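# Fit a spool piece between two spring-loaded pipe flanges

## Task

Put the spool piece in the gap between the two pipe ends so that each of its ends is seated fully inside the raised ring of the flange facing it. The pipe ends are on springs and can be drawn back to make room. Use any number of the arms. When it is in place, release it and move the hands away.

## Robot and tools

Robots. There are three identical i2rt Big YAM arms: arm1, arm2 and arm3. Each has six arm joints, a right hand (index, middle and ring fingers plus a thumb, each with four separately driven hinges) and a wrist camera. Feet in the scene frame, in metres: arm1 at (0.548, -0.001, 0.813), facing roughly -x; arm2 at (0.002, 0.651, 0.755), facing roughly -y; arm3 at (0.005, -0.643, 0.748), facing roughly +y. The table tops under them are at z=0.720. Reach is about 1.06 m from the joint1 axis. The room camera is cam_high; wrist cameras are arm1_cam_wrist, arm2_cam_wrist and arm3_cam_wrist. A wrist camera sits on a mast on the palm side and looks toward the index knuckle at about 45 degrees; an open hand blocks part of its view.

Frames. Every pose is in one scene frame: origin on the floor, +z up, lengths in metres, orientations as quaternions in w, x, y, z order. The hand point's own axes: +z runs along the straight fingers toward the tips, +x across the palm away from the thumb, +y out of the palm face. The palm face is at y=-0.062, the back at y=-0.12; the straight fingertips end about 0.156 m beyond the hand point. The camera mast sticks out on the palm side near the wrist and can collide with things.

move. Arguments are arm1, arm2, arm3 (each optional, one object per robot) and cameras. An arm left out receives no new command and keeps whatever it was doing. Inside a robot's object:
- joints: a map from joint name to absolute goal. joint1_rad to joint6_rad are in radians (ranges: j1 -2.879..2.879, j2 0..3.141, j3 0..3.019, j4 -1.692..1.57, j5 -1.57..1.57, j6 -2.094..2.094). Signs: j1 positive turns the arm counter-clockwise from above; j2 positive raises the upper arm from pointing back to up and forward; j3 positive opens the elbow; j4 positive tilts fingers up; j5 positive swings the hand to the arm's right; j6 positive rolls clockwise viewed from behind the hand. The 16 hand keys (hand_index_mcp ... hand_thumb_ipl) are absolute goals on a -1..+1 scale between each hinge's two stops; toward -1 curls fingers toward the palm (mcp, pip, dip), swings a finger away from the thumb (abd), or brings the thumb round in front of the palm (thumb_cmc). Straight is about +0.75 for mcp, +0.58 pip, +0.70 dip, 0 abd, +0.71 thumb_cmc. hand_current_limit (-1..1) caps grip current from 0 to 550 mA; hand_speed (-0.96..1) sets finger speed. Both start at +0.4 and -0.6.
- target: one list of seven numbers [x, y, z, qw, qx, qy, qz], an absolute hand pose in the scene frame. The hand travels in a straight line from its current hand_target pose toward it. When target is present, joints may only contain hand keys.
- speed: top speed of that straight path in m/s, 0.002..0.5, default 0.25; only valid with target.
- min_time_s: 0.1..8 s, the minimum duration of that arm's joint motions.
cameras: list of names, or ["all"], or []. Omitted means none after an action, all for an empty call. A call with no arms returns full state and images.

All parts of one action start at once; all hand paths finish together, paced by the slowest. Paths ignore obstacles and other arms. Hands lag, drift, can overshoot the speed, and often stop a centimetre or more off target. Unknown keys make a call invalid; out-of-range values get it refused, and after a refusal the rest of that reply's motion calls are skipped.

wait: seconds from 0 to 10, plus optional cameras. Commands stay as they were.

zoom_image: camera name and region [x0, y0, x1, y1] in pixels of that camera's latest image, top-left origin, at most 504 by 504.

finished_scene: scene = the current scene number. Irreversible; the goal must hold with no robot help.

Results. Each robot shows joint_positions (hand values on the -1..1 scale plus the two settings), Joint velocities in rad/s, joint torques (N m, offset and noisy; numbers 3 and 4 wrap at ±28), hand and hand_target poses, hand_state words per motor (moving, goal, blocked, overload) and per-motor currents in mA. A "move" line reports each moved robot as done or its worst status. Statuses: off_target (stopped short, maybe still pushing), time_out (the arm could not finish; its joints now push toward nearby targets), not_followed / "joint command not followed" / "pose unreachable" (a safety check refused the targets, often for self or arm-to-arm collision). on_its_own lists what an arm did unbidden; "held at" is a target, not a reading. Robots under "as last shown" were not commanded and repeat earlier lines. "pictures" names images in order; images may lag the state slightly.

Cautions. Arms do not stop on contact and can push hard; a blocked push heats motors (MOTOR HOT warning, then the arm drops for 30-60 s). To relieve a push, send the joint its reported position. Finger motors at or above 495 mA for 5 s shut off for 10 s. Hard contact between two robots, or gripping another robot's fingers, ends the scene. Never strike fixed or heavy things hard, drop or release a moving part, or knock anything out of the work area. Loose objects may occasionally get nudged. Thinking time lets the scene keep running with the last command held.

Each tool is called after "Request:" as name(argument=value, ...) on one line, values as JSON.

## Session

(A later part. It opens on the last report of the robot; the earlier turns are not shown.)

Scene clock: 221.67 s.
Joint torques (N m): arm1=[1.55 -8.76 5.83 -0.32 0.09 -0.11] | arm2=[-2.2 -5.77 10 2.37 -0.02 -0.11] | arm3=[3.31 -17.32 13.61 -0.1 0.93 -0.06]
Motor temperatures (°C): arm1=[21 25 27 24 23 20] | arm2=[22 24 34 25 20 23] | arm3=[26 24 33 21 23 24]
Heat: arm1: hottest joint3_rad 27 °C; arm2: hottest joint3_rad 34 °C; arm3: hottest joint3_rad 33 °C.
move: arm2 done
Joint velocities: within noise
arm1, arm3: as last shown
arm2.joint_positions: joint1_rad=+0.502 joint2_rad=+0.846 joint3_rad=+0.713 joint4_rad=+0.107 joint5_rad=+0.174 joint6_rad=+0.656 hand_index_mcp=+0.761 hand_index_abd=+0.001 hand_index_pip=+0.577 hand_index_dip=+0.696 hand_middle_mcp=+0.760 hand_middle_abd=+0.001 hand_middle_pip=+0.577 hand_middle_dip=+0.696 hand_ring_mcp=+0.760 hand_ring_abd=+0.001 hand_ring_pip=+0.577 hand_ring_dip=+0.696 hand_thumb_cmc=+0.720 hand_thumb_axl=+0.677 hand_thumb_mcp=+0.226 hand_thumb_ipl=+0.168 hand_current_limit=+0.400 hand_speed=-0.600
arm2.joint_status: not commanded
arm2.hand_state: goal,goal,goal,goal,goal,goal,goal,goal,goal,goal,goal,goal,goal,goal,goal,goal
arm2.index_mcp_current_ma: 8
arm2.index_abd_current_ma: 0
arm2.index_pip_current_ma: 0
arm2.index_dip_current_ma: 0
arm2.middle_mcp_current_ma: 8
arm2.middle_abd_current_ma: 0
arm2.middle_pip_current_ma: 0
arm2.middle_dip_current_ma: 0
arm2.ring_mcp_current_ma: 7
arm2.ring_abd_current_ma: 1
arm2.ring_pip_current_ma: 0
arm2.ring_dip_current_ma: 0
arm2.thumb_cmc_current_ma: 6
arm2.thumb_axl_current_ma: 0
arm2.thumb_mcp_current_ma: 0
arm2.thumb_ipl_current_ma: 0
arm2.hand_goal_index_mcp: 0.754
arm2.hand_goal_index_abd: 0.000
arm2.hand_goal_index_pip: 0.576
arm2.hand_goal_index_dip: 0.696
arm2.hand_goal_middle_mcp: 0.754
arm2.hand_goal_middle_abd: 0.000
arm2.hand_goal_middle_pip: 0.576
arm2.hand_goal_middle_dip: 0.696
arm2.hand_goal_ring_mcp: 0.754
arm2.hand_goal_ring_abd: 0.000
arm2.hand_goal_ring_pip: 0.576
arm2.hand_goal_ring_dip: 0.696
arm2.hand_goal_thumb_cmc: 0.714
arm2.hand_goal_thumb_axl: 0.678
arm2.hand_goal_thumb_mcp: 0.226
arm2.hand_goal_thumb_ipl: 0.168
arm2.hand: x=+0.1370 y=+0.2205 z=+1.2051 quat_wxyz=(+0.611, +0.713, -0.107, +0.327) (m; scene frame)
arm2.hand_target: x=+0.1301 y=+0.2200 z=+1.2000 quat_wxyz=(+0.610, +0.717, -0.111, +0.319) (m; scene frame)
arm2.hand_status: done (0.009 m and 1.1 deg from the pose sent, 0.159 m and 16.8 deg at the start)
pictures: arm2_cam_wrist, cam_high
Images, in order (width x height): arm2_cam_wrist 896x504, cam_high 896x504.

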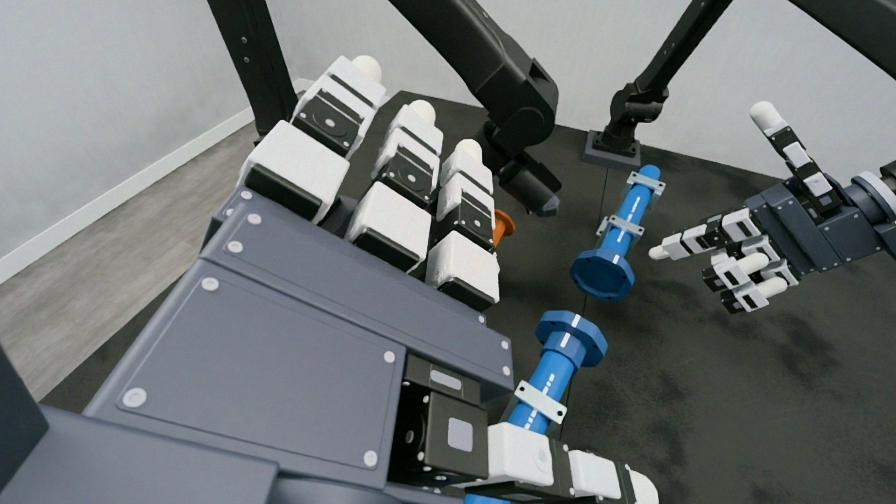

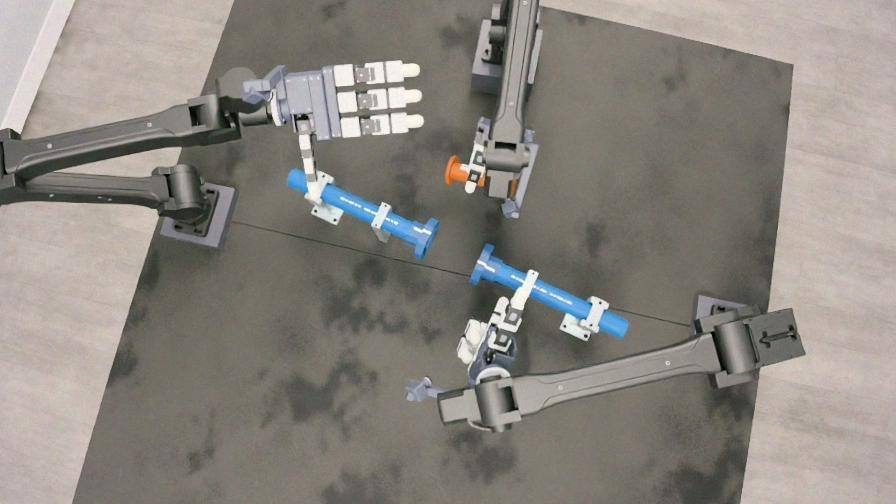

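Request:
move(arm3={"joints": {"joint1_rad": 0.25, "joint2_rad": 1.4, "joint3_rad": 1.35, "joint4_rad": -1.4, "joint5_rad": 0.5, "joint6_rad": -0.2, "hand_index_mcp": 0.6, "hand_middle_mcp": 0.6, "hand_ring_mcp": 0.616, "hand_ring_pip": -0.93, "hand_ring_dip": -0.7}}, cameras=["cam_high"])

Request:
move(arm3={"joints": {"joint1_rad": -0.253, "joint2_rad": 1.345, "joint3_rad": 1.289, "joint4_rad": -1.5, "joint5_rad": 0.524, "joint6_rad": -1.6, "hand_index_pip": -0.299, "hand_index_dip": 0.159, "hand_middle_pip": -0.299, "hand_middle_dip": 0.159, "hand_thumb_cmc": -0.571, "hand_thumb_mcp": 0.1685, "hand_thumb_ipl": 0.06}}, cameras=["arm2_cam_wrist", "arm3_cam_wrist", "cam_high"])

Scene clock: 258.43 s.
Joint torques (N m): arm1=[1.55 -8.7 5.86 -0.34 0.09 -0.1] | arm2=[-2.2 -5.66 10.03 2.35 -0.04 -0.11] | arm3=[3.43 -9.82 8.88 0.85 0.61 0]
Motor temperatures (°C): arm1=[21 25 27 24 23 20] | arm2=[22 24 36 25 20 23] | arm3=[26 25 36 21 23 24]
Heat: arm1: hottest joint3_rad 27 °C; arm2: hottest joint3_rad 36 °C; arm3: hottest joint3_rad 36 °C.
move: arm3 done
Joint velocities: within noise
arm1, arm2: as last shown
arm2.joint_positions: joint1_rad=+0.502 joint2_rad=+0.846 joint3_rad=+0.713 joint4_rad=+0.106 joint5_rad=+0.174 joint6_rad=+0.656 hand_index_mcp=+0.761 hand_index_abd=+0.001 hand_index_pip=+0.577 hand_index_dip=+0.696 hand_middle_mcp=+0.760 hand_middle_abd=+0.001 hand_middle_pip=+0.577 hand_middle_dip=+0.696 hand_ring_mcp=+0.760 hand_ring_abd=+0.001 hand_ring_pip=+0.577 hand_ring_dip=+0.696 hand_thumb_cmc=+0.720 hand_thumb_axl=+0.677 hand_thumb_mcp=+0.226 hand_thumb_ipl=+0.168 hand_current_limit=+0.400 hand_speed=-0.600
arm2.hand: x=+0.1370 y=+0.2205 z=+1.2050 quat_wxyz=(+0.611, +0.713, -0.107, +0.327) (m; scene frame)
arm2.hand_target: x=+0.1301 y=+0.2200 z=+1.1999 quat_wxyz=(+0.610, +0.717, -0.111, +0.319) (m; scene frame)
arm3.joint_positions: joint1_rad=+0.243 joint2_rad=+1.393 joint3_rad=+1.358 joint4_rad=-1.399 joint5_rad=+0.502 joint6_rad=-0.190 hand_index_mcp=+0.600 hand_index_abd=-0.006 hand_index_pip=+0.574 hand_index_dip=+0.693 hand_middle_mcp=+0.604 hand_middle_abd=+0.000 hand_middle_pip=-0.903 hand_middle_dip=-0.776 hand_ring_mcp=+0.620 hand_ring_abd=+0.000 hand_ring_pip=-0.924 hand_ring_dip=-0.703 hand_thumb_cmc=+0.715 hand_thumb_axl=+0.677 hand_thumb_mcp=+0.227 hand_thumb_ipl=+0.171 hand_current_limit=+0.400 hand_speed=-0.600
arm3.joint_status: all done
arm3.hand_state: goal,goal,goal,goal,goal,goal,blocked,blocked,goal,goal,goal,goal,goal,goal,goal,goal
arm3.index_mcp_current_ma: 0
arm3.index_abd_current_ma: -1
arm3.index_pip_current_ma: 0
arm3.index_dip_current_ma: 0
arm3.middle_mcp_current_ma: 1
arm3.middle_abd_current_ma: 0
arm3.middle_pip_current_ma: 47
arm3.middle_dip_current_ma: 14
arm3.ring_mcp_current_ma: 1
arm3.ring_abd_current_ma: 0
arm3.ring_pip_current_ma: 1
arm3.ring_dip_current_ma: 0
arm3.thumb_cmc_current_ma: 0
arm3.thumb_axl_current_ma: 0
arm3.thumb_mcp_current_ma: -1
arm3.thumb_ipl_current_ma: 0
arm3.hand_goal_index_mcp: 0.600
arm3.hand_goal_index_abd: 0.000
arm3.hand_goal_index_pip: 0.576
arm3.hand_goal_index_dip: 0.696
arm3.hand_goal_middle_mcp: 0.600
arm3.hand_goal_middle_abd: 0.000
arm3.hand_goal_middle_pip: -0.950
arm3.hand_goal_middle_dip: -0.800
arm3.hand_goal_ring_mcp: 0.616
arm3.hand_goal_ring_abd: 0.000
arm3.hand_goal_ring_pip: -0.930
arm3.hand_goal_ring_dip: -0.700
arm3.hand_goal_thumb_cmc: 0.714
arm3.hand_goal_thumb_axl: 0.678
arm3.hand_goal_thumb_mcp: 0.230
arm3.hand_goal_thumb_ipl: 0.170
arm3.hand: x=-0.0452 y=-0.1199 z=+1.0460 quat_wxyz=(+0.243, -0.201, +0.945, +0.081) (m; scene frame)
arm3.hand_target: x=-0.0496 y=-0.1211 z=+1.0379 quat_wxyz=(+0.243, -0.212, +0.944, +0.073) (m; scene frame)
arm3.hand_status: not commanded
pictures: cam_high
Images, in order (width x height): cam_high 896x504.

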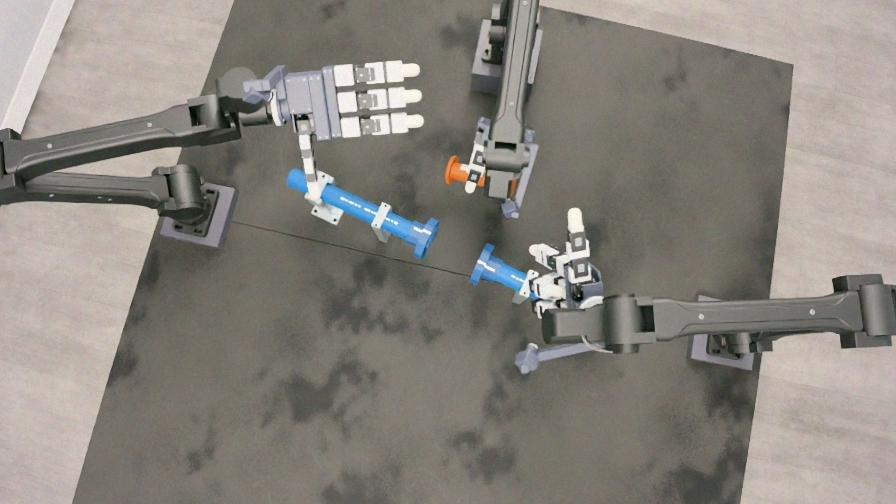

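Scene clock: 260.13 s.
Joint torques (N m): arm1=[1.49 -8.76 5.83 -0.34 0.1 -0.1] | arm2=[-2.2 -5.66 10.04 2.35 -0.03 -0.11] | arm3=[2.55 -10.34 8.25 0.25 0.36 -0.05]
Motor temperatures (°C): arm1=[21 25 27 24 23 20] | arm2=[22 24 36 25 20 23] | arm3=[26 25 35 21 23 24]
Heat: arm1: hottest joint3_rad 27 °C; arm2: hottest joint3_rad 36 °C; arm3: hottest joint3_rad 35 °C.
move: arm3 done
Joint velocities: within noise
arm1, arm2: as last shown
arm3.joint_positions: joint1_rad=-0.249 joint2_rad=+1.353 joint3_rad=+1.300 joint4_rad=-1.494 joint5_rad=+0.526 joint6_rad=-1.590 hand_index_mcp=+0.600 hand_index_abd=-0.003 hand_index_pip=-0.292 hand_index_dip=+0.164 hand_middle_mcp=+0.601 hand_middle_abd=+0.000 hand_middle_pip=-0.299 hand_middle_dip=+0.157 hand_ring_mcp=+0.617 hand_ring_abd=+0.000 hand_ring_pip=-0.924 hand_ring_dip=-0.703 hand_thumb_cmc=-0.568 hand_thumb_axl=+0.677 hand_thumb_mcp=+0.166 hand_thumb_ipl=+0.061 hand_current_limit=+0.400 hand_speed=-0.600
arm3.joint_status: all done
arm3.hand_state: goal,goal,goal,goal,goal,goal,goal,goal,goal,goal,goal,goal,goal,goal,goal,goal
arm3.index_mcp_current_ma: 0
arm3.index_abd_current_ma: 0
arm3.index_pip_current_ma: 1
arm3.index_dip_current_ma: 1
arm3.middle_mcp_current_ma: 0
arm3.middle_abd_current_ma: 0
arm3.middle_pip_current_ma: 0
arm3.middle_dip_current_ma: 0
arm3.ring_mcp_current_ma: 0
arm3.ring_abd_current_ma: 0
arm3.ring_pip_current_ma: 1
arm3.ring_dip_current_ma: 0
arm3.thumb_cmc_current_ma: 0
arm3.thumb_axl_current_ma: 0
arm3.thumb_mcp_current_ma: 0
arm3.thumb_ipl_current_ma: 0
arm3.hand_goal_index_mcp: 0.600
arm3.hand_goal_index_abd: 0.000
arm3.hand_goal_index_pip: -0.298
arm3.hand_goal_index_dip: 0.160
arm3.hand_goal_middle_mcp: 0.600
arm3.hand_goal_middle_abd: 0.000
arm3.hand_goal_middle_pip: -0.298
arm3.hand_goal_middle_dip: 0.160
arm3.hand_goal_ring_mcp: 0.616
arm3.hand_goal_ring_abd: 0.000
arm3.hand_goal_ring_pip: -0.930
arm3.hand_goal_ring_dip: -0.700
arm3.hand_goal_thumb_cmc: -0.570
arm3.hand_goal_thumb_axl: 0.678
arm3.hand_goal_thumb_mcp: 0.168
arm3.hand_goal_thumb_ipl: 0.060
arm3.hand: x=+0.1120 y=-0.2432 z=+0.9797 quat_wxyz=(+0.170, -0.607, +0.752, -0.192) (m; scene frame)
arm3.hand_target: x=+0.1117 y=-0.2499 z=+0.9778 quat_wxyz=(+0.165, -0.610, +0.750, -0.196) (m; scene frame)
arm3.hand_status: not commanded
pictures: arm2_cam_wrist, arm3_cam_wrist, cam_high
Images, in order (width x height): arm2_cam_wrist 896x504, arm3_cam_wrist 896x504, cam_high 896x504.

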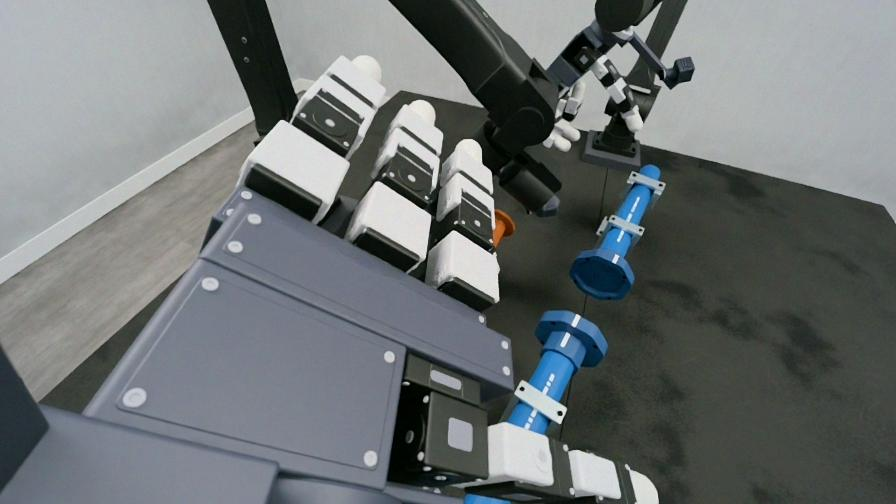

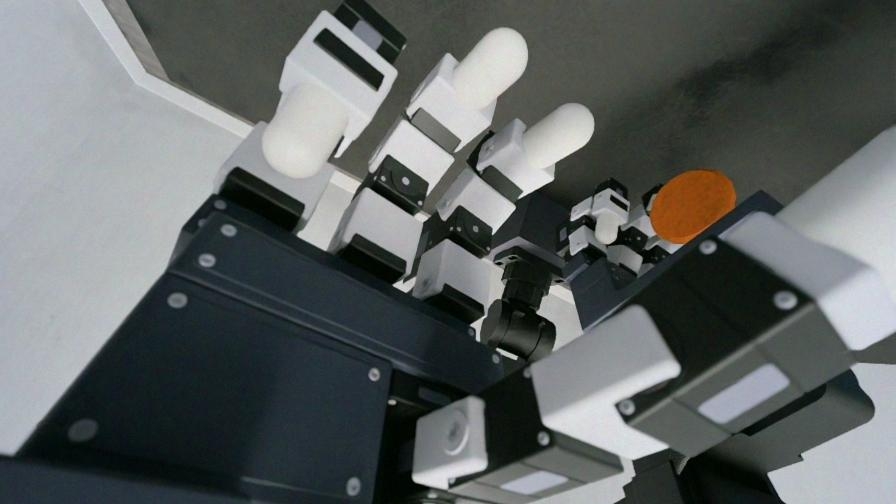

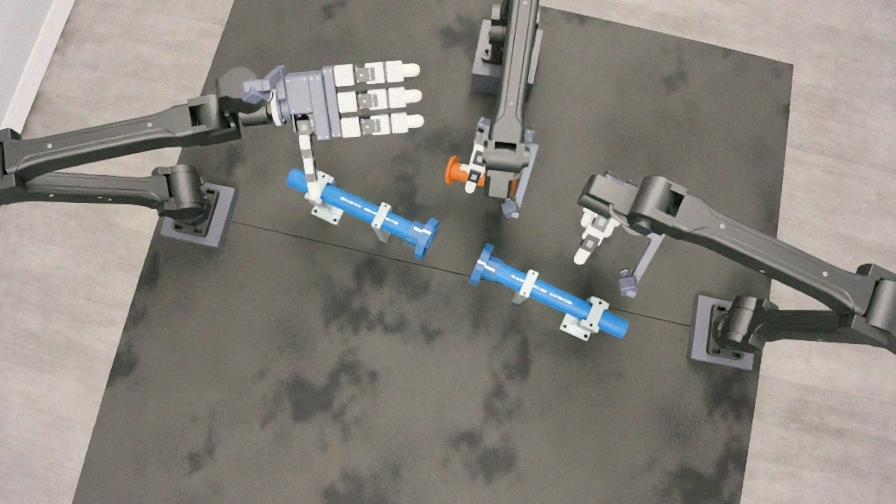

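Request:
move(arm3={"target": [0.109, -0.2518, 0.8767, -0.1638, 0.6112, -0.7480, 0.2004], "speed": 0.15}, cameras=["arm2_cam_wrist", "arm3_cam_wrist", "cam_high"])

Request:
zoom_image(camera="arm2_cam_wrist", region=[540, 80, 720, 260])

Request:
zoom_image(camera="cam_high", region=[450, 150, 700, 370])

Scene clock: 263.10 s.
Joint torques (N m): arm1=[1.38 -8.76 5.85 -0.36 0.09 -0.11] | arm2=[-2.14 -5.77 10.02 2.32 -0.04 -0.11] | arm3=[3.08 -9.17 8.21 0.8 0.52 -0.03]
Motor temperatures (°C): arm1=[21 25 27 24 23 20] | arm2=[22 24 36 25 20 23] | arm3=[26 25 35 21 23 24]
Heat: arm1: hottest joint3_rad 27 °C; arm2: hottest joint3_rad 36 °C; arm3: hottest joint3_rad 35 °C.
move: arm3 done
Joint velocities: within noise
arm1, arm2: as last shown
arm3.joint_positions: joint1_rad=-0.249 joint2_rad=+1.386 joint3_rad=+1.073 joint4_rad=-1.247 joint5_rad=+0.529 joint6_rad=-1.591 hand_index_mcp=+0.600 hand_index_abd=-0.003 hand_index_pip=-0.292 hand_index_dip=+0.164 hand_middle_mcp=+0.601 hand_middle_abd=+0.000 hand_middle_pip=-0.299 hand_middle_dip=+0.157 hand_ring_mcp=+0.617 hand_ring_abd=+0.000 hand_ring_pip=-0.924 hand_ring_dip=-0.703 hand_thumb_cmc=-0.568 hand_thumb_axl=+0.677 hand_thumb_mcp=+0.166 hand_thumb_ipl=+0.061 hand_current_limit=+0.400 hand_speed=-0.600
arm3.joint_status: not commanded
arm3.hand_state: goal,goal,goal,goal,goal,goal,goal,goal,goal,goal,goal,goal,goal,goal,goal,goal
arm3.index_mcp_current_ma: 0
arm3.index_abd_current_ma: 0
arm3.index_pip_current_ma: 1
arm3.index_dip_current_ma: 1
arm3.middle_mcp_current_ma: 0
arm3.middle_abd_current_ma: 0
arm3.middle_pip_current_ma: 0
arm3.middle_dip_current_ma: 0
arm3.ring_mcp_current_ma: 0
arm3.ring_abd_current_ma: 0
arm3.ring_pip_current_ma: 1
arm3.ring_dip_current_ma: 0
arm3.thumb_cmc_current_ma: 0
arm3.thumb_axl_current_ma: 0
arm3.thumb_mcp_current_ma: 0
arm3.thumb_ipl_current_ma: 0
arm3.hand_goal_index_mcp: 0.600
arm3.hand_goal_index_abd: 0.000
arm3.hand_goal_index_pip: -0.298
arm3.hand_goal_index_dip: 0.160
arm3.hand_goal_middle_mcp: 0.600
arm3.hand_goal_middle_abd: 0.000
arm3.hand_goal_middle_pip: -0.298
arm3.hand_goal_middle_dip: 0.160
arm3.hand_goal_ring_mcp: 0.616
arm3.hand_goal_ring_abd: 0.000
arm3.hand_goal_ring_pip: -0.930
arm3.hand_goal_ring_dip: -0.700
arm3.hand_goal_thumb_cmc: -0.570
arm3.hand_goal_thumb_axl: 0.678
arm3.hand_goal_thumb_mcp: 0.168
arm3.hand_goal_thumb_ipl: 0.060
arm3.hand: x=+0.1100 y=-0.2513 z=+0.8820 quat_wxyz=(+0.166, -0.608, +0.751, -0.198) (m; scene frame)
arm3.hand_target: x=+0.1091 y=-0.2519 z=+0.8768 quat_wxyz=(+0.164, -0.611, +0.748, -0.200) (m; scene frame)
arm3.hand_status: done (0.005 m and 0.6 deg from the pose sent, 0.103 m and 1.4 deg at the start)
pictures: arm2_cam_wrist, arm3_cam_wrist, cam_high
Images, in order (width x height): arm2_cam_wrist 896x504, arm3_cam_wrist 896x504, cam_high 896x504.

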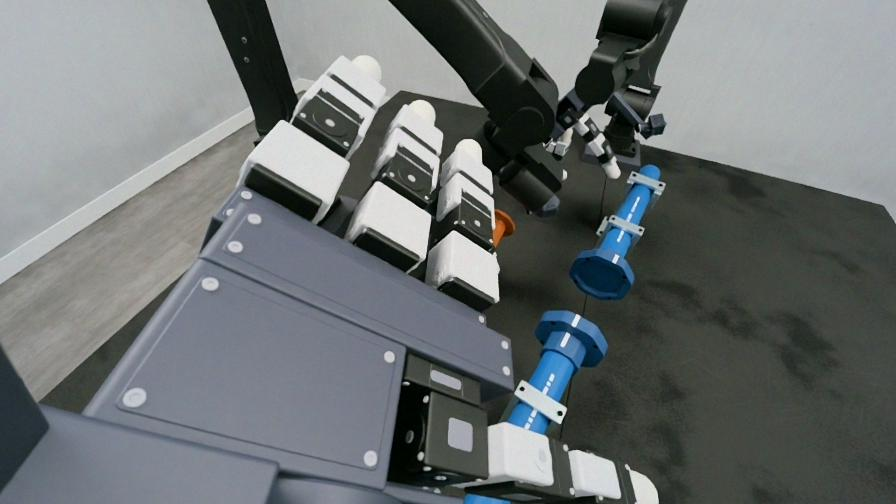

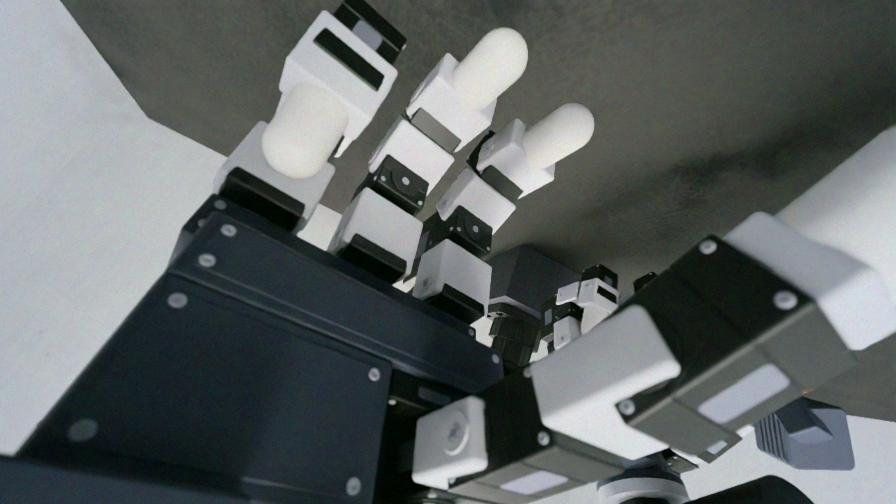

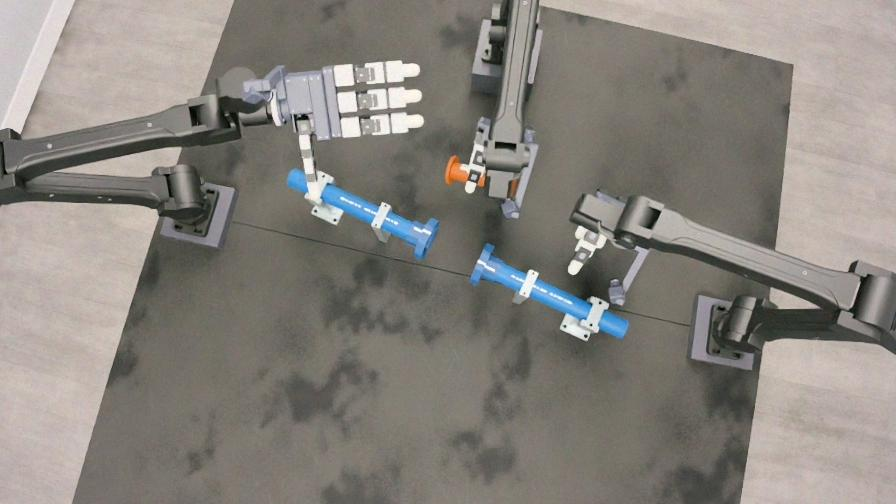

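Scaled by 2.800 from the camera's 896x504 image, which has a finer 1280x720 frame.

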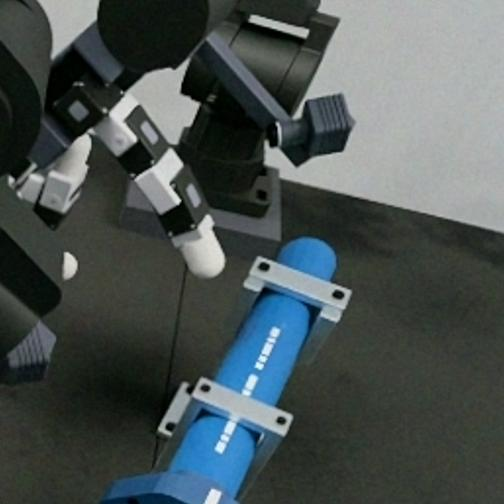

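Scaled by 2.016 from the camera's 896x504 image, which has a finer 1280x720 frame.

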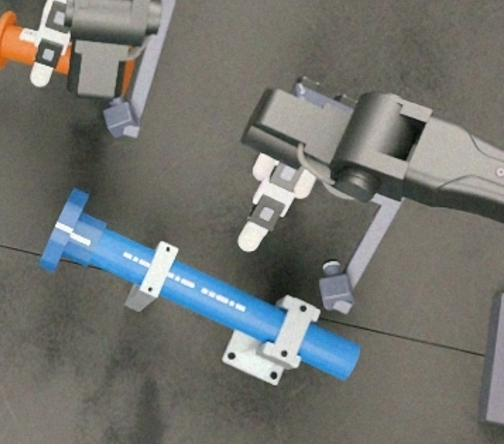

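Request:
move(arm3={"target": [0.083, -0.2524, 0.832, -0.0826, 0.6273, -0.7677, 0.1010], "speed": 0.12, "joints": {"hand_thumb_mcp": 0.23, "hand_thumb_ipl": 0.17}}, cameras=["arm2_cam_wrist", "cam_high"])

Request:
zoom_image(camera="arm2_cam_wrist", region=[540, 80, 720, 260])

Request:
zoom_image(camera="cam_high", region=[450, 150, 700, 370])

Scene clock: 268.97 s.
Joint torques (N m): arm1=[1.38 -8.64 5.86 -0.34 0.09 -0.11] | arm2=[-2.14 -5.66 10.03 2.37 -0.03 -0.11] | arm3=[2.08 -8.88 7.58 0.79 -0.05 -0.07]
Motor temperatures (°C): arm1=[21 25 27 24 23 20] | arm2=[22 24 36 25 20 23] | arm3=[26 25 34 21 23 24]
Heat: arm1: hottest joint3_rad 27 °C; arm2: hottest joint3_rad 36 °C; arm3: hottest joint3_rad 34 °C.
move: arm3 done
Joint velocities: within noise
arm1.joint_positions: joint1_rad=+0.075 joint2_rad=+1.522 joint3_rad=+0.891 joint4_rad=-1.487 joint5_rad=-0.078 joint6_rad=+0.136 hand_index_mcp=+0.244 hand_index_abd=-0.014 hand_index_pip=-0.296 hand_index_dip=+0.136 hand_middle_mcp=+0.169 hand_middle_abd=-0.001 hand_middle_pip=-0.294 hand_middle_dip=+0.153 hand_ring_mcp=+0.612 hand_ring_abd=+0.001 hand_ring_pip=-0.924 hand_ring_dip=-0.698 hand_thumb_cmc=-0.522 hand_thumb_axl=+0.687 hand_thumb_mcp=+0.018 hand_thumb_ipl=+0.069 hand_current_limit=+0.400 hand_speed=-0.800
arm1.joint_status: not commanded
arm1.hand_state: blocked,goal,blocked,goal,blocked,goal,blocked,blocked,goal,goal,goal,goal,blocked,goal,blocked,blocked
arm1.index_mcp_current_ma: 385
arm1.index_abd_current_ma: -2
arm1.index_pip_current_ma: 59
arm1.index_dip_current_ma: 4
arm1.middle_mcp_current_ma: 385
arm1.middle_abd_current_ma: 0
arm1.middle_pip_current_ma: 62
arm1.middle_dip_current_ma: 16
arm1.ring_mcp_current_ma: 0
arm1.ring_abd_current_ma: 0
arm1.ring_pip_current_ma: 1
arm1.ring_dip_current_ma: 0
arm1.thumb_cmc_current_ma: 34
arm1.thumb_axl_current_ma: 2
arm1.thumb_mcp_current_ma: 385
arm1.thumb_ipl_current_ma: 62
arm1.hand_goal_index_mcp: -0.100
arm1.hand_goal_index_abd: 0.000
arm1.hand_goal_index_pip: -0.360
arm1.hand_goal_index_dip: 0.120
arm1.hand_goal_middle_mcp: -0.080
arm1.hand_goal_middle_abd: 0.000
arm1.hand_goal_middle_pip: -0.360
arm1.hand_goal_middle_dip: 0.120
arm1.hand_goal_ring_mcp: 0.616
arm1.hand_goal_ring_abd: 0.000
arm1.hand_goal_ring_pip: -0.930
arm1.hand_goal_ring_dip: -0.700
arm1.hand_goal_thumb_cmc: -0.570
arm1.hand_goal_thumb_axl: 0.678
arm1.hand_goal_thumb_mcp: -0.280
arm1.hand_goal_thumb_ipl: 0.020
arm1.hand: x=+0.2284 y=-0.0134 z=+0.8447 quat_wxyz=(-0.190, +0.662, -0.699, +0.196) (m; scene frame)
arm1.hand_target: x=+0.2250 y=-0.0120 z=+0.8500 quat_wxyz=(-0.178, +0.665, -0.701, +0.188) (m; scene frame)
arm1.hand_status: not commanded
arm2: as last shown
arm3.joint_positions: joint1_rad=-0.306 joint2_rad=+1.419 joint3_rad=+0.977 joint4_rad=-1.101 joint5_rad=+0.270 joint6_rad=-1.652 hand_index_mcp=+0.600 hand_index_abd=-0.003 hand_index_pip=-0.292 hand_index_dip=+0.164 hand_middle_mcp=+0.601 hand_middle_abd=+0.000 hand_middle_pip=-0.299 hand_middle_dip=+0.157 hand_ring_mcp=+0.617 hand_ring_abd=+0.000 hand_ring_pip=-0.924 hand_ring_dip=-0.703 hand_thumb_cmc=-0.568 hand_thumb_axl=+0.677 hand_thumb_mcp=+0.220 hand_thumb_ipl=+0.166 hand_current_limit=+0.400 hand_speed=-0.600
arm3.joint_status: all done
arm3.hand_state: goal,goal,goal,goal,goal,goal,goal,goal,goal,goal,goal,goal,goal,goal,goal,goal
arm3.index_mcp_current_ma: 0
arm3.index_abd_current_ma: 0
arm3.index_pip_current_ma: 1
arm3.index_dip_current_ma: 1
arm3.middle_mcp_current_ma: 0
arm3.middle_abd_current_ma: 0
arm3.middle_pip_current_ma: 0
arm3.middle_dip_current_ma: 0
arm3.ring_mcp_current_ma: 0
arm3.ring_abd_current_ma: 0
arm3.ring_pip_current_ma: 1
arm3.ring_dip_current_ma: 0
arm3.thumb_cmc_current_ma: 0
arm3.thumb_axl_current_ma: 0
arm3.thumb_mcp_current_ma: -5
arm3.thumb_ipl_current_ma: -1
arm3.hand_goal_index_mcp: 0.600
arm3.hand_goal_index_abd: 0.000
arm3.hand_goal_index_pip: -0.298
arm3.hand_goal_index_dip: 0.160
arm3.hand_goal_middle_mcp: 0.600
arm3.hand_goal_middle_abd: 0.000
arm3.hand_goal_middle_pip: -0.298
arm3.hand_goal_middle_dip: 0.160
arm3.hand_goal_ring_mcp: 0.616
arm3.hand_goal_ring_abd: 0.000
arm3.hand_goal_ring_pip: -0.930
arm3.hand_goal_ring_dip: -0.700
arm3.hand_goal_thumb_cmc: -0.570
arm3.hand_goal_thumb_axl: 0.678
arm3.hand_goal_thumb_mcp: 0.230
arm3.hand_goal_thumb_ipl: 0.170
arm3.hand: x=+0.0812 y=-0.2494 z=+0.8392 quat_wxyz=(+0.088, -0.626, +0.769, -0.098) (m; scene frame)
arm3.hand_target: x=+0.0828 y=-0.2525 z=+0.8321 quat_wxyz=(+0.083, -0.627, +0.768, -0.101) (m; scene frame)
arm3.hand_status: done (0.008 m and 0.8 deg from the pose sent, 0.057 m and 14.9 deg at the start)
pictures: arm2_cam_wrist, cam_high
Images, in order (width x height): arm2_cam_wrist 896x504, cam_high 896x504.

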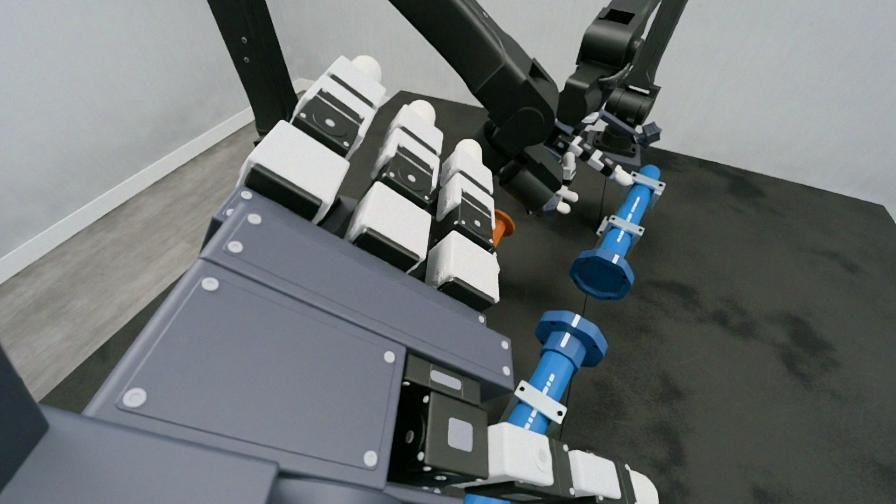

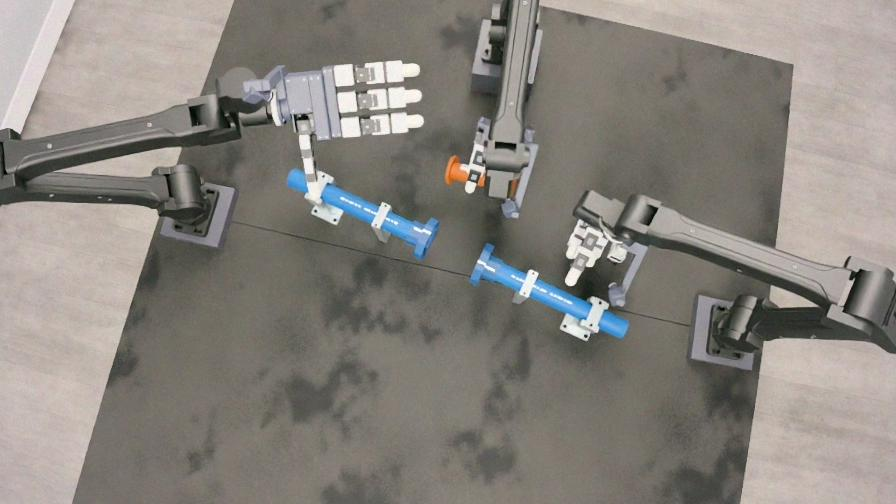

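Scaled by 2.800 from the camera's 896x504 image, which has a finer 1280x720 frame.

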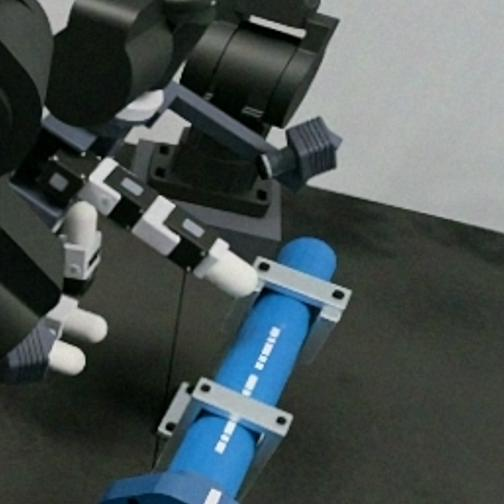

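Scaled by 2.016 from the camera's 896x504 image, which has a finer 1280x720 frame.

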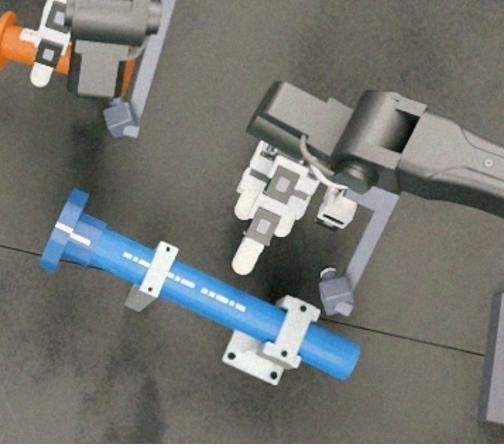

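Request:
zoom_image(camera="cam_high", region=[500, 200, 640, 350])

Scaled by 3.360 from the camera's 896x504 image, which has a finer 1280x720 frame.

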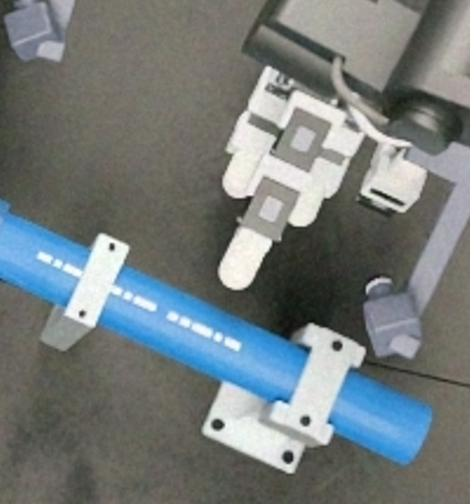

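Request:
move(arm3={"target": [0.042, -0.2455, 0.819, -0.0826, 0.6273, -0.7677, 0.1010], "speed": 0.08}, cameras=["arm2_cam_wrist", "cam_high"])

Request:
zoom_image(camera="arm2_cam_wrist", region=[560, 100, 700, 250])

Request:
zoom_image(camera="cam_high", region=[500, 200, 640, 350])

Scene clock: 274.97 s.
Joint torques (N m): arm1=[1.38 -8.82 5.86 -0.34 0.1 -0.09] | arm2=[-2.2 -5.71 10.02 2.35 -0.03 -0.1] | arm3=[3.02 -8.53 7.39 0.69 0.02 0.16]
Motor temperatures (°C): arm1=[21 25 27 24 23 20] | arm2=[22 24 36 25 20 23] | arm3=[26 25 33 21 23 23]
Heat: arm1: hottest joint3_rad 27 °C; arm2: hottest joint3_rad 36 °C; arm3: hottest joint3_rad 33 °C.
move: arm3 done
Joint velocities: within noise
arm1, arm2: as last shown
arm3.joint_positions: joint1_rad=-0.210 joint2_rad=+1.434 joint3_rad=+0.955 joint4_rad=-1.093 joint5_rad=+0.269 joint6_rad=-1.559 hand_index_mcp=+0.600 hand_index_abd=-0.003 hand_index_pip=-0.292 hand_index_dip=+0.164 hand_middle_mcp=+0.601 hand_middle_abd=+0.000 hand_middle_pip=-0.299 hand_middle_dip=+0.157 hand_ring_mcp=+0.617 hand_ring_abd=+0.000 hand_ring_pip=-0.924 hand_ring_dip=-0.703 hand_thumb_cmc=-0.568 hand_thumb_axl=+0.677 hand_thumb_mcp=+0.220 hand_thumb_ipl=+0.166 hand_current_limit=+0.400 hand_speed=-0.600
arm3.joint_status: not commanded
arm3.hand_state: goal,goal,goal,goal,goal,goal,goal,goal,goal,goal,goal,goal,goal,goal,goal,goal
arm3.index_mcp_current_ma: 0
arm3.index_abd_current_ma: 0
arm3.index_pip_current_ma: 1
arm3.index_dip_current_ma: 1
arm3.middle_mcp_current_ma: 0
arm3.middle_abd_current_ma: 0
arm3.middle_pip_current_ma: 0
arm3.middle_dip_current_ma: 0
arm3.ring_mcp_current_ma: 0
arm3.ring_abd_current_ma: 0
arm3.ring_pip_current_ma: 1
arm3.ring_dip_current_ma: 0
arm3.thumb_cmc_current_ma: 0
arm3.thumb_axl_current_ma: 0
arm3.thumb_mcp_current_ma: -5
arm3.thumb_ipl_current_ma: -1
arm3.hand_goal_index_mcp: 0.600
arm3.hand_goal_index_abd: 0.000
arm3.hand_goal_index_pip: -0.298
arm3.hand_goal_index_dip: 0.160
arm3.hand_goal_middle_mcp: 0.600
arm3.hand_goal_middle_abd: 0.000
arm3.hand_goal_middle_pip: -0.298
arm3.hand_goal_middle_dip: 0.160
arm3.hand_goal_ring_mcp: 0.616
arm3.hand_goal_ring_abd: 0.000
arm3.hand_goal_ring_pip: -0.930
arm3.hand_goal_ring_dip: -0.700
arm3.hand_goal_thumb_cmc: -0.570
arm3.hand_goal_thumb_axl: 0.678
arm3.hand_goal_thumb_mcp: 0.230
arm3.hand_goal_thumb_ipl: 0.170
arm3.hand: x=+0.0446 y=-0.2443 z=+0.8264 quat_wxyz=(+0.087, -0.628, +0.767, -0.098) (m; scene frame)
arm3.hand_target: x=+0.0421 y=-0.2456 z=+0.8191 quat_wxyz=(+0.083, -0.627, +0.768, -0.101) (m; scene frame)
arm3.hand_status: done (0.008 m and 0.6 deg from the pose sent, 0.044 m and 0.8 deg at the start)
pictures: arm2_cam_wrist, cam_high
Images, in order (width x height): arm2_cam_wrist 896x504, cam_high 896x504.

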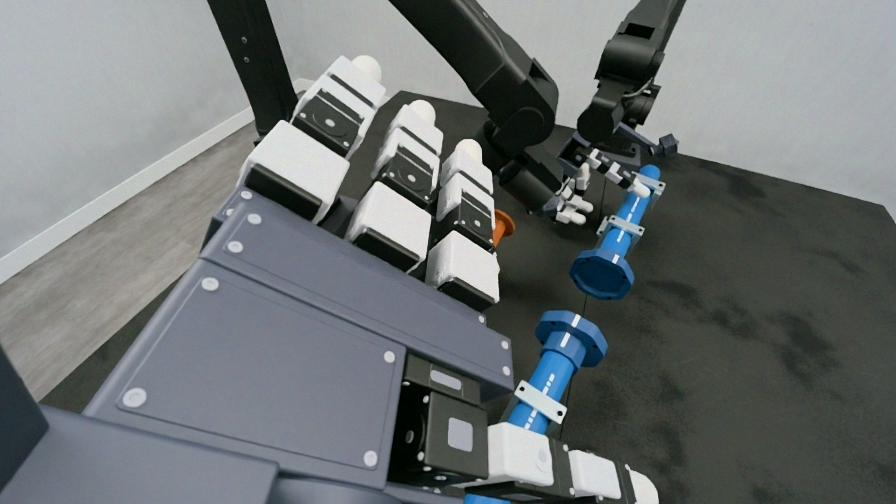

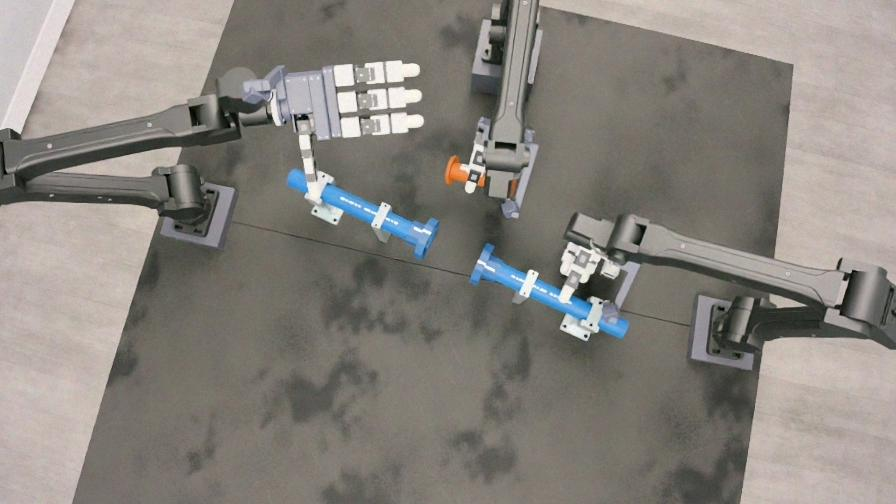

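Scaled by 3.360 from the camera's 896x504 image, which has a finer 1280x720 frame.

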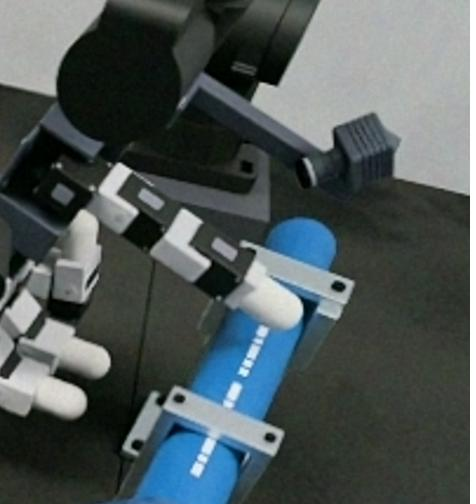

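Scaled by 3.360 from the camera's 896x504 image, which has a finer 1280x720 frame.

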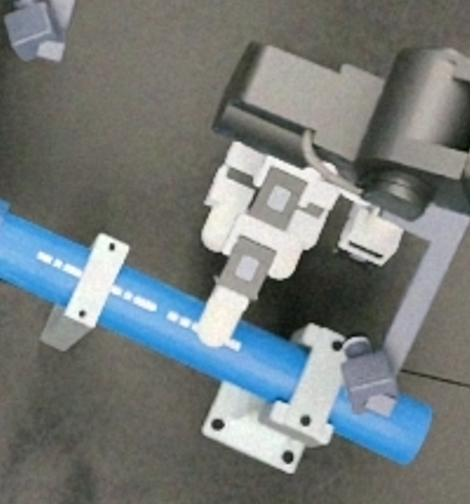

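Request:
move(arm3={"target": [0.0056, -0.238, 0.8083, -0.0826, 0.6273, -0.7677, 0.1010], "speed": 0.08}, cameras=["arm2_cam_wrist", "cam_high", "arm3_cam_wrist"])

Request:
zoom_image(camera="arm2_cam_wrist", region=[560, 100, 700, 250])

Request:
zoom_image(camera="cam_high", region=[500, 200, 640, 350])

Scene clock: 278.13 s.
Joint torques (N m): arm1=[1.55 -8.82 5.85 -0.34 0.09 -0.1] | arm2=[-2.26 -5.77 10.04 2.33 -0.03 -0.1] | arm3=[3.31 -8.76 7.23 0.66 0 0.09]
Motor temperatures (°C): arm1=[21 25 27 24 23 20] | arm2=[22 23 36 25 20 23] | arm3=[26 25 32 21 23 23]
Heat: arm1: hottest joint3_rad 27 °C; arm2: hottest joint3_rad 36 °C; arm3: hottest joint3_rad 32 °C.
move: arm3 done
Joint velocities: within noise
arm1, arm2: as last shown
arm3.joint_positions: joint1_rad=-0.112 joint2_rad=+1.462 joint3_rad=+0.950 joint4_rad=-1.089 joint5_rad=+0.267 joint6_rad=-1.457 hand_index_mcp=+0.600 hand_index_abd=-0.003 hand_index_pip=-0.292 hand_index_dip=+0.164 hand_middle_mcp=+0.601 hand_middle_abd=+0.000 hand_middle_pip=-0.299 hand_middle_dip=+0.157 hand_ring_mcp=+0.617 hand_ring_abd=+0.000 hand_ring_pip=-0.924 hand_ring_dip=-0.703 hand_thumb_cmc=-0.568 hand_thumb_axl=+0.677 hand_thumb_mcp=+0.220 hand_thumb_ipl=+0.166 hand_current_limit=+0.400 hand_speed=-0.600
arm3.joint_status: not commanded
arm3.hand_state: goal,goal,goal,goal,goal,goal,goal,goal,goal,goal,goal,goal,goal,goal,goal,goal
arm3.index_mcp_current_ma: 0
arm3.index_abd_current_ma: 0
arm3.index_pip_current_ma: 1
arm3.index_dip_current_ma: 1
arm3.middle_mcp_current_ma: 0
arm3.middle_abd_current_ma: 0
arm3.middle_pip_current_ma: 0
arm3.middle_dip_current_ma: 0
arm3.ring_mcp_current_ma: 0
arm3.ring_abd_current_ma: 0
arm3.ring_pip_current_ma: 1
arm3.ring_dip_current_ma: 0
arm3.thumb_cmc_current_ma: 0
arm3.thumb_axl_current_ma: 0
arm3.thumb_mcp_current_ma: -5
arm3.thumb_ipl_current_ma: -1
arm3.hand_goal_index_mcp: 0.600
arm3.hand_goal_index_abd: 0.000
arm3.hand_goal_index_pip: -0.298
arm3.hand_goal_index_dip: 0.160
arm3.hand_goal_middle_mcp: 0.600
arm3.hand_goal_middle_abd: 0.000
arm3.hand_goal_middle_pip: -0.298
arm3.hand_goal_middle_dip: 0.160
arm3.hand_goal_ring_mcp: 0.616
arm3.hand_goal_ring_abd: 0.000
arm3.hand_goal_ring_pip: -0.930
arm3.hand_goal_ring_dip: -0.700
arm3.hand_goal_thumb_cmc: -0.570
arm3.hand_goal_thumb_axl: 0.678
arm3.hand_goal_thumb_mcp: 0.230
arm3.hand_goal_thumb_ipl: 0.170
arm3.hand: x=+0.0079 y=-0.2370 z=+0.8152 quat_wxyz=(+0.086, -0.629, +0.767, -0.098) (m; scene frame)
arm3.hand_target: x=+0.0056 y=-0.2381 z=+0.8084 quat_wxyz=(+0.083, -0.627, +0.768, -0.101) (m; scene frame)
arm3.hand_status: done (0.007 m and 0.5 deg from the pose sent, 0.043 m and 0.6 deg at the start)
pictures: arm2_cam_wrist, arm3_cam_wrist, cam_high
Images, in order (width x height): arm2_cam_wrist 896x504, arm3_cam_wrist 896x504, cam_high 896x504.

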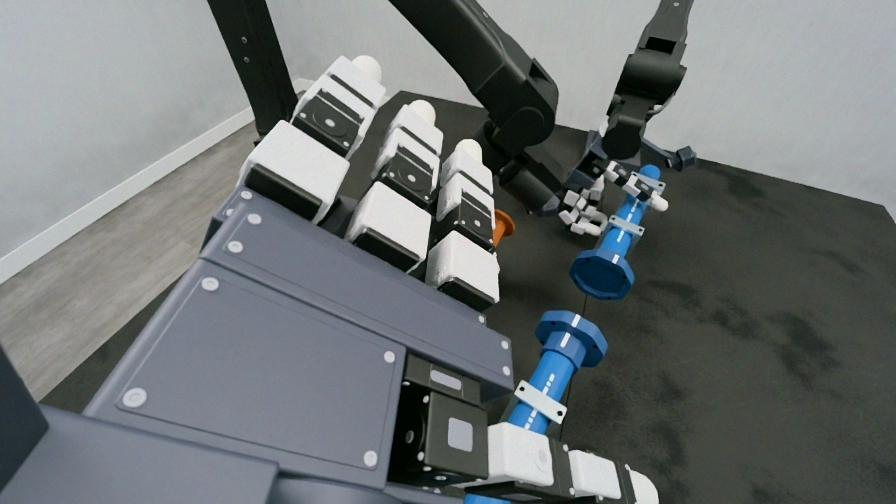

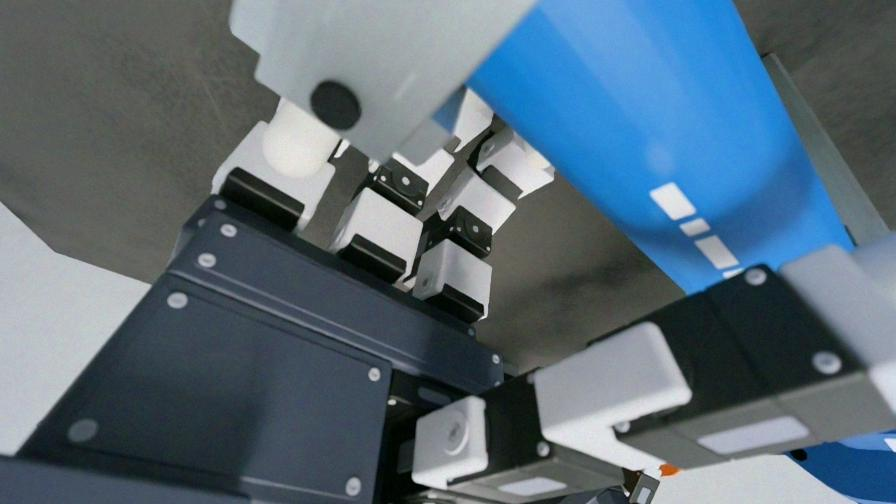

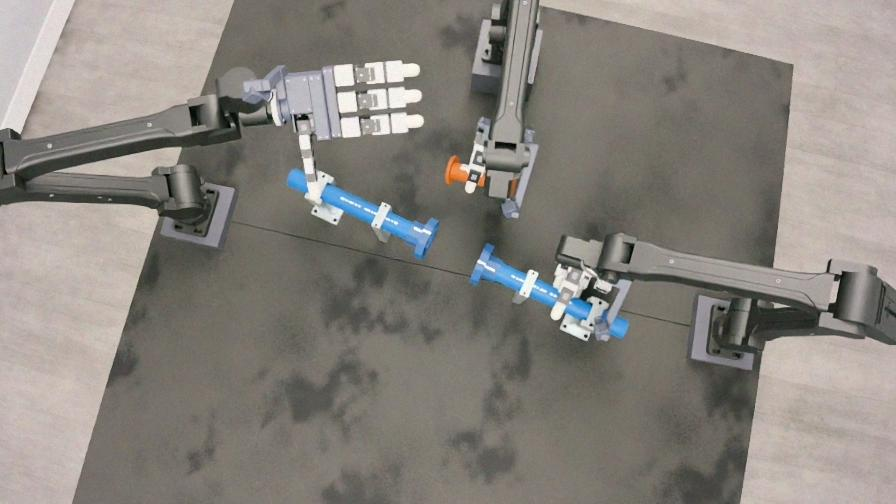

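Scaled by 3.360 from the camera's 896x504 image, which has a finer 1280x720 frame.

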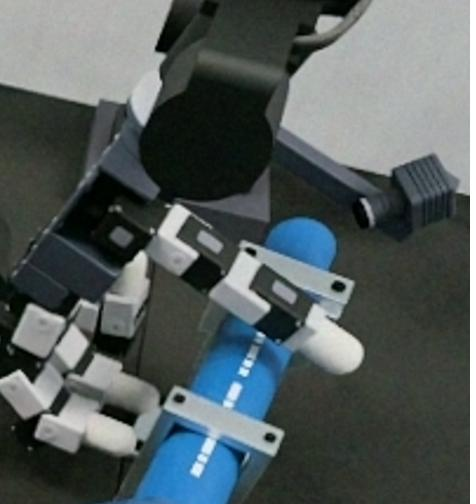

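Scaled by 3.360 from the camera's 896x504 image, which has a finer 1280x720 frame.

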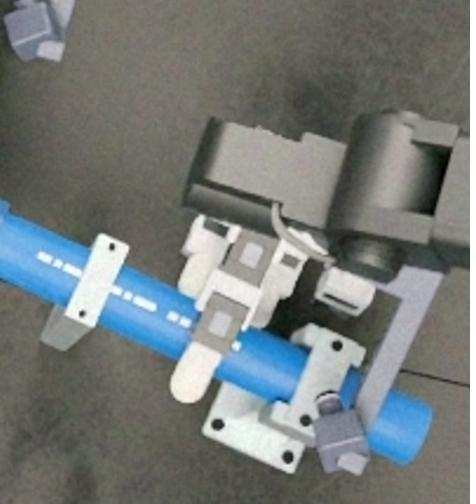

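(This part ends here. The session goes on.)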